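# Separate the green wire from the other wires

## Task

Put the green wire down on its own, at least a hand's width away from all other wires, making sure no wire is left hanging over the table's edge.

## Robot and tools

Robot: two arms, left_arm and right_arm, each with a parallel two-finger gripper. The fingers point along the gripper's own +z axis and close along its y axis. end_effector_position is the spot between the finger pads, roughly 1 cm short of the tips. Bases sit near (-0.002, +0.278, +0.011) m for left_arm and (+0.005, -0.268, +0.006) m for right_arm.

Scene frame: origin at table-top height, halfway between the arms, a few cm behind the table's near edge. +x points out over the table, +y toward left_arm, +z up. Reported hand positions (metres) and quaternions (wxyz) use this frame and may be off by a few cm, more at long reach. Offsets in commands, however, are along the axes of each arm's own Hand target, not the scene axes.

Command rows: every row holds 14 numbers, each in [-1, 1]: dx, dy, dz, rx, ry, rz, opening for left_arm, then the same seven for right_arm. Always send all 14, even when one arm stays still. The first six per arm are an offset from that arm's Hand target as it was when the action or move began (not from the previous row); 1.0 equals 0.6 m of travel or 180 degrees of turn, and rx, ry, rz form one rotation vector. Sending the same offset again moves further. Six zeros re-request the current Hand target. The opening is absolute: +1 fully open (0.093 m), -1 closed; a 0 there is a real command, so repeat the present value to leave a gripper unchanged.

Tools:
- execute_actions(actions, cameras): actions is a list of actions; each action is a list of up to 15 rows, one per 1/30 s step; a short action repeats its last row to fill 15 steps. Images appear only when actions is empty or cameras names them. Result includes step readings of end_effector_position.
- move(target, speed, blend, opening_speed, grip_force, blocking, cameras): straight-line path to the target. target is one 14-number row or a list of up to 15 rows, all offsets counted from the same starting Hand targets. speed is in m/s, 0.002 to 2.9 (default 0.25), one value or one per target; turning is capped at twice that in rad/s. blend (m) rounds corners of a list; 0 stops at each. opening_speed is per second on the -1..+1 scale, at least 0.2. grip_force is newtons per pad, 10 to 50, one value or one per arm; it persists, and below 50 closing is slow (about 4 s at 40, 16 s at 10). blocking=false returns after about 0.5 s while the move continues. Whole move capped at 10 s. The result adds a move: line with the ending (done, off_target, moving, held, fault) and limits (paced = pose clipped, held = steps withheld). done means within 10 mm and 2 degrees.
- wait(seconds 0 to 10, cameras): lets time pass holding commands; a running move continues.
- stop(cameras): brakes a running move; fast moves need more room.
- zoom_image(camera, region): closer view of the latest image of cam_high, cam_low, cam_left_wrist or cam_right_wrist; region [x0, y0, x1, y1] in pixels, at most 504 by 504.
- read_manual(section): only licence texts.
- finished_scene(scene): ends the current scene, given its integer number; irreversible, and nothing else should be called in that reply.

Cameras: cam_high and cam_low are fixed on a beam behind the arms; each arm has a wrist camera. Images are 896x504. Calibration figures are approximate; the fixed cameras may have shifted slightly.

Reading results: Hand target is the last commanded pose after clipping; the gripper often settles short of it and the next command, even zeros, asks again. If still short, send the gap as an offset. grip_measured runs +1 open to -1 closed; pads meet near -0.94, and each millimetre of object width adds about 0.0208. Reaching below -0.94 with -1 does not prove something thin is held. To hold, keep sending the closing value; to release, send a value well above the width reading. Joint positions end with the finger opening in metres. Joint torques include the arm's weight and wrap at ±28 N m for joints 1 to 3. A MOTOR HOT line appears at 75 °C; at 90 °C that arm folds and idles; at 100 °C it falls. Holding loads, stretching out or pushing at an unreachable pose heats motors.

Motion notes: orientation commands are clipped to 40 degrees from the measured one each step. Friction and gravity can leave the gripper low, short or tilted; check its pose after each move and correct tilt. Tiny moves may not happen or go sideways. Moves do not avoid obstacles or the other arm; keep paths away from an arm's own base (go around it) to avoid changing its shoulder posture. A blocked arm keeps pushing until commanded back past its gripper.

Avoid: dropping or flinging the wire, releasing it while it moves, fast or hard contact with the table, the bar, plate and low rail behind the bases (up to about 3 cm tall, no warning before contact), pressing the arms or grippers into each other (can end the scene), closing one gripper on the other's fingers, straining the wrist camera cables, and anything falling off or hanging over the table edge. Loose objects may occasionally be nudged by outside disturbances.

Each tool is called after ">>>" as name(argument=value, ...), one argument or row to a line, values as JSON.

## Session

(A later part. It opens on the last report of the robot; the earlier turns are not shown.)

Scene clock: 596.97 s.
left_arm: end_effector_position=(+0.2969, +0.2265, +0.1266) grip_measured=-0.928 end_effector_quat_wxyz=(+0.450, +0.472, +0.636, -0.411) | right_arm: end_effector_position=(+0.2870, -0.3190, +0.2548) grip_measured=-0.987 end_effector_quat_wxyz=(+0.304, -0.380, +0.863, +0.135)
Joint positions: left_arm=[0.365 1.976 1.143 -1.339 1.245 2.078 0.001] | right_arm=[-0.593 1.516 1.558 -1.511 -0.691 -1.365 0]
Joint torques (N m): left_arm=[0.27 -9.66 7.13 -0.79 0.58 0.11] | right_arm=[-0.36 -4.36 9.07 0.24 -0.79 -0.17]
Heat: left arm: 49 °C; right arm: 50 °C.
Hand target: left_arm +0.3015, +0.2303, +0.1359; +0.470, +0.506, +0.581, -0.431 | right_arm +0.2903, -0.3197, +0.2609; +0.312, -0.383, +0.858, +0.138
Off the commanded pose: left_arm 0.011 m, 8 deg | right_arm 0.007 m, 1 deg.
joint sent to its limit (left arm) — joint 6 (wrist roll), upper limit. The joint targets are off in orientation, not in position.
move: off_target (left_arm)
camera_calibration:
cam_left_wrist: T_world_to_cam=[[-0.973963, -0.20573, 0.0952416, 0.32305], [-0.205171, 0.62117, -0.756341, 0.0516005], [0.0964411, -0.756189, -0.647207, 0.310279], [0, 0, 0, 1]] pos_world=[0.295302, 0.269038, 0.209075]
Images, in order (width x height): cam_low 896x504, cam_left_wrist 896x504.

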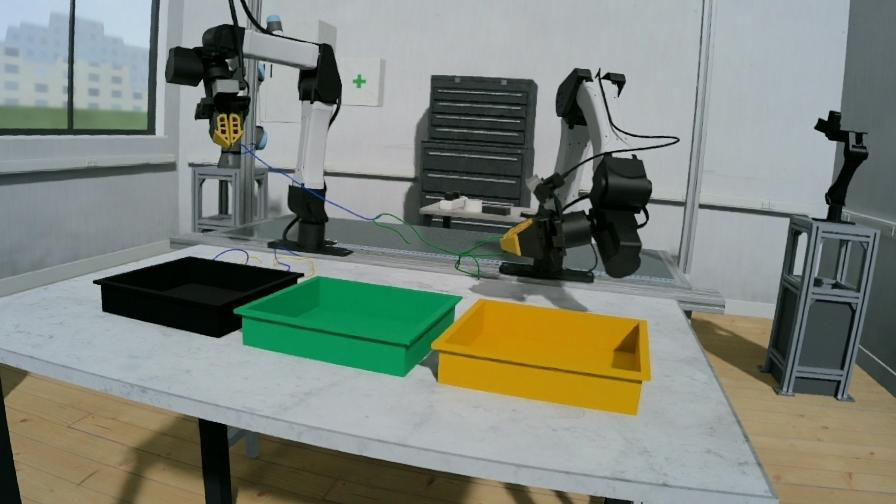

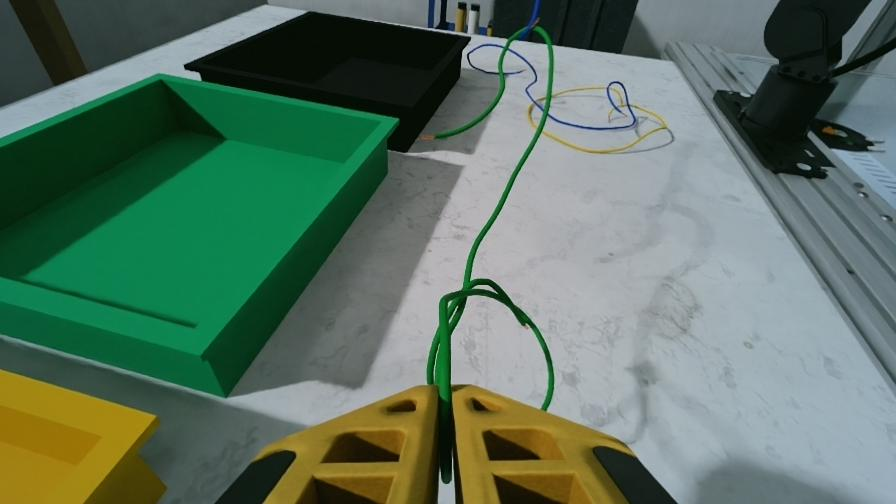

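>>> move(
  target=[
    [0,0,0,0,0,0,-0.934775,-0.063,0.112,0.118,0,0,0,-1],
    [0,0,0,0,0,0,-0.934775,-0.03,-0.14,-0.084,0,0,0,-1],
    [0,0,0,0,0,0,-0.934775,-0.09,-0.006,0.076,0,0,0,-1],
    [0,0,0,0,0,0,-0.934775,0.014,-0.16,-0.143,0,0,0,-1],
    [0,0,0,0,0,0,-0.934775,-0.157,0.033,-0.129,0,0,0,-1],
    [0,0,0,0,0,0,-0.934775,-0.022,-0.1,-0.199,0,0,0,-1],
  ],
  speed=[0.3,0.2,0.3,0.2,0.3,0.2],
  blend=[0.02,0.01,0.02,0.01,0.02,0],
  cameras=["cam_low","cam_left_wrist"],
)

>>> zoom_image(
  camera="cam_low",
  region=[230, 60, 530, 310],
)

Scene clock: 644.97 s.
left_arm: end_effector_position=(+0.2969, +0.2265, +0.1266) grip_measured=-0.928 end_effector_quat_wxyz=(+0.450, +0.472, +0.636, -0.411) | right_arm: end_effector_position=(+0.2924, -0.4135, +0.3551) grip_measured=-0.987 end_effector_quat_wxyz=(+0.409, -0.307, +0.859, -0.015)
Joint positions: left_arm=[0.365 1.976 1.143 -1.339 1.245 2.078 0.001] | right_arm=[-0.869 1.592 1.96 -1.546 -0.772 -1.371 0]
Joint torques (N m): left_arm=[0.21 -9.59 7.02 -0.77 0.61 0.1] | right_arm=[0.21 -5.82 8.66 0.49 -0.68 -0.1]
Heat: left arm: 50 °C; right arm: 46 °C.
Hand target: left_arm +0.3015, +0.2303, +0.1359; +0.470, +0.506, +0.581, -0.431 | right_arm +0.2903, -0.4092, +0.3610; +0.312, -0.383, +0.858, +0.138
Off the commanded pose: left_arm 0.011 m, 8 deg | right_arm 0.008 m, 23 deg.
joint sent to its limit (left arm) — joint 6 (wrist roll), upper limit. The joint targets are off in orientation, not in position.
joint sent to its limit (right arm) — joint 4 (wrist pitch), lower limit. The joint targets are off in orientation, not in position.
move: off_target (left_arm, right_arm)
camera_calibration:
cam_left_wrist: T_world_to_cam=[[-0.973963, -0.20573, 0.0952416, 0.32305], [-0.205171, 0.62117, -0.756341, 0.0516005], [0.0964411, -0.756189, -0.647207, 0.310279], [0, 0, 0, 1]] pos_world=[0.295302, 0.269038, 0.209075]
Images, in order (width x height): cam_low 896x504, cam_left_wrist 896x504.

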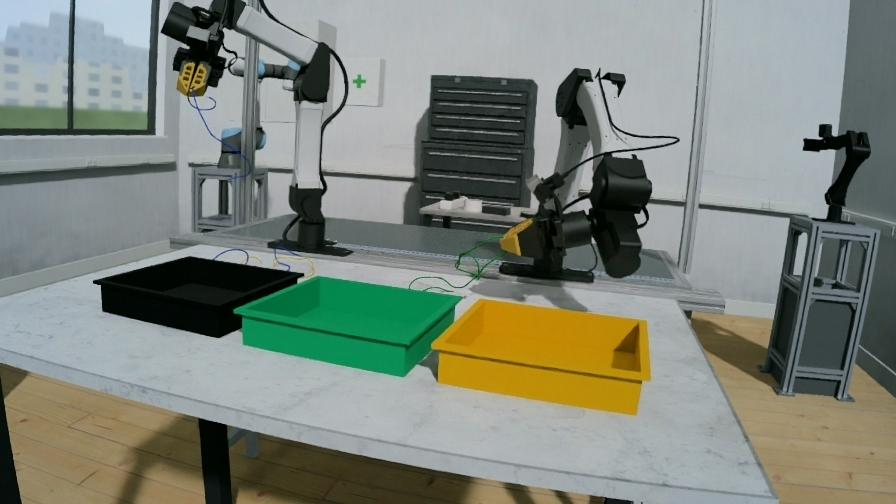

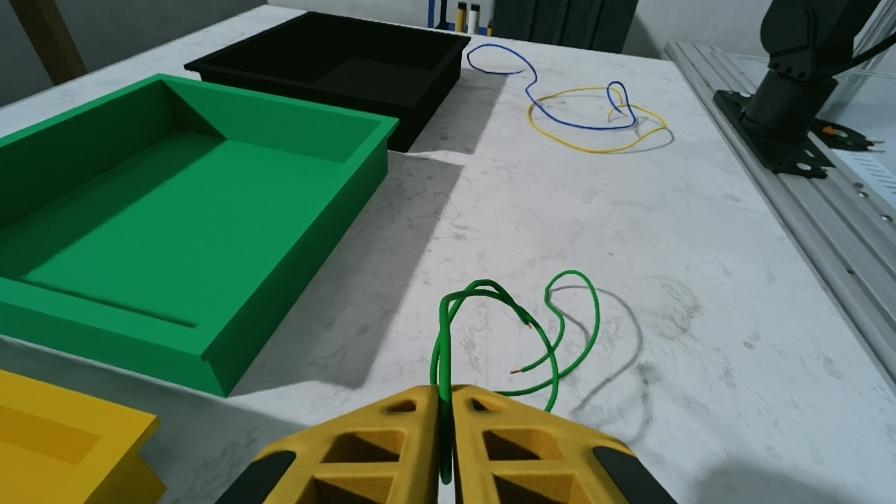

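Scaled by 1.680 from the camera's 896x504 image, which has a finer 1280x720 frame.

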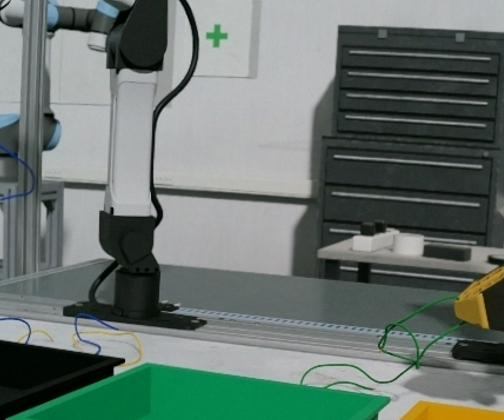

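>>> move(
  target=[
    [0.15,0.008,-0.005,0,0,0,-0.934775,0.298,0.089,0.47,0,0,0,-1],
    [0.15,0.008,-0.005,0,0,0,-0.7,0.298,0.089,0.47,0,0,0,-0.6],
    [0.12,0.021,-0.146,0,0,0,-0.7,0.15,0.112,0.333,0,0,0,-0.6],
  ],
  speed=[0.22,0.1,0.15],
  blend=0,
  cameras=["cam_high","cam_low","cam_left_wrist"],
)

Scene clock: 675.50 s.
left_arm: end_effector_position=(+0.2974, +0.3272, +0.0750) grip_measured=-0.703 end_effector_quat_wxyz=(+0.414, +0.424, +0.721, -0.358) | right_arm: end_effector_position=(+0.2773, -0.3203, +0.1404) grip_measured=-0.601 end_effector_quat_wxyz=(+0.308, -0.380, +0.860, +0.144)
Joint positions: left_arm=[0.644 2.129 1.252 -1.327 1.036 2.078 0.011] | right_arm=[-0.618 1.473 1.054 -1.086 -0.711 -1.407 0.016]
Joint torques (N m): left_arm=[-0.36 -9.7 6.53 -0.96 0.53 0.09] | right_arm=[0.66 -6.79 8.94 0.24 -0.54 0.05]
Heat: left arm: 49 °C; right arm: 46 °C.
Hand target: left_arm +0.3011, +0.3304, +0.0812; +0.470, +0.506, +0.581, -0.431 | right_arm +0.2802, -0.3204, +0.1499; +0.312, -0.383, +0.858, +0.138
Off the commanded pose: left_arm 0.008 m, 21 deg | right_arm 0.010 m, 1 deg.
joint sent to its limit (left arm) — joint 6 (wrist roll), upper limit. The joint targets are off in orientation, not in position.
move: off_target (left_arm); target 2's new opening was sent with left_arm's hand 0.007 m and 11 deg from that target
camera_calibration:
cam_left_wrist: T_world_to_cam=[[-0.912811, -0.373941, 0.164149, 0.380898], [-0.387065, 0.664029, -0.639724, -0.0185305], [0.130219, -0.647483, -0.750872, 0.315185], [0, 0, 0, 1]] pos_world=[0.299472, 0.358815, 0.162285]
Images, in order (width x height): cam_high 896x504, cam_low 896x504, cam_left_wrist 896x504.

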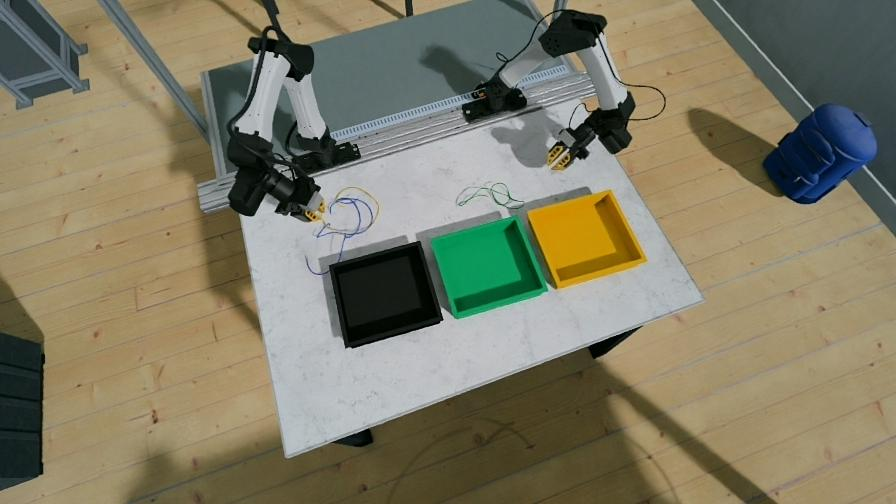

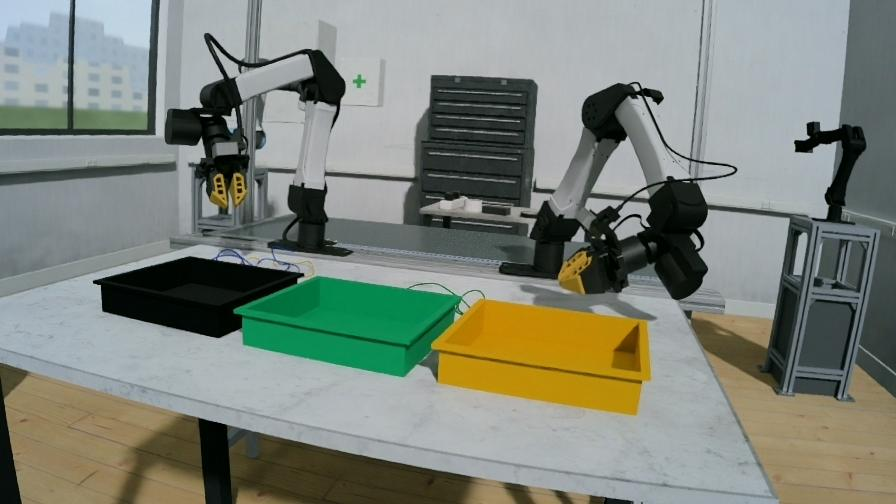

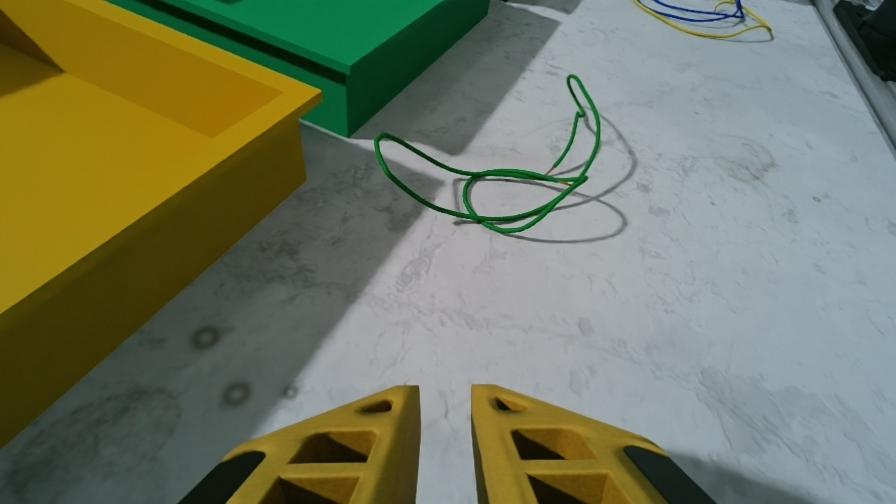

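>>> zoom_image(
  camera="cam_high",
  region=[260, 150, 540, 300],
)

Scaled by 1.800 from the camera's 896x504 image, which has a finer 1280x720 frame.

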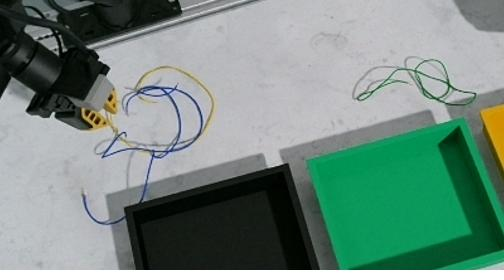

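>>> finished_scene(
  scene=2,
)

The scene is finished: the task was done.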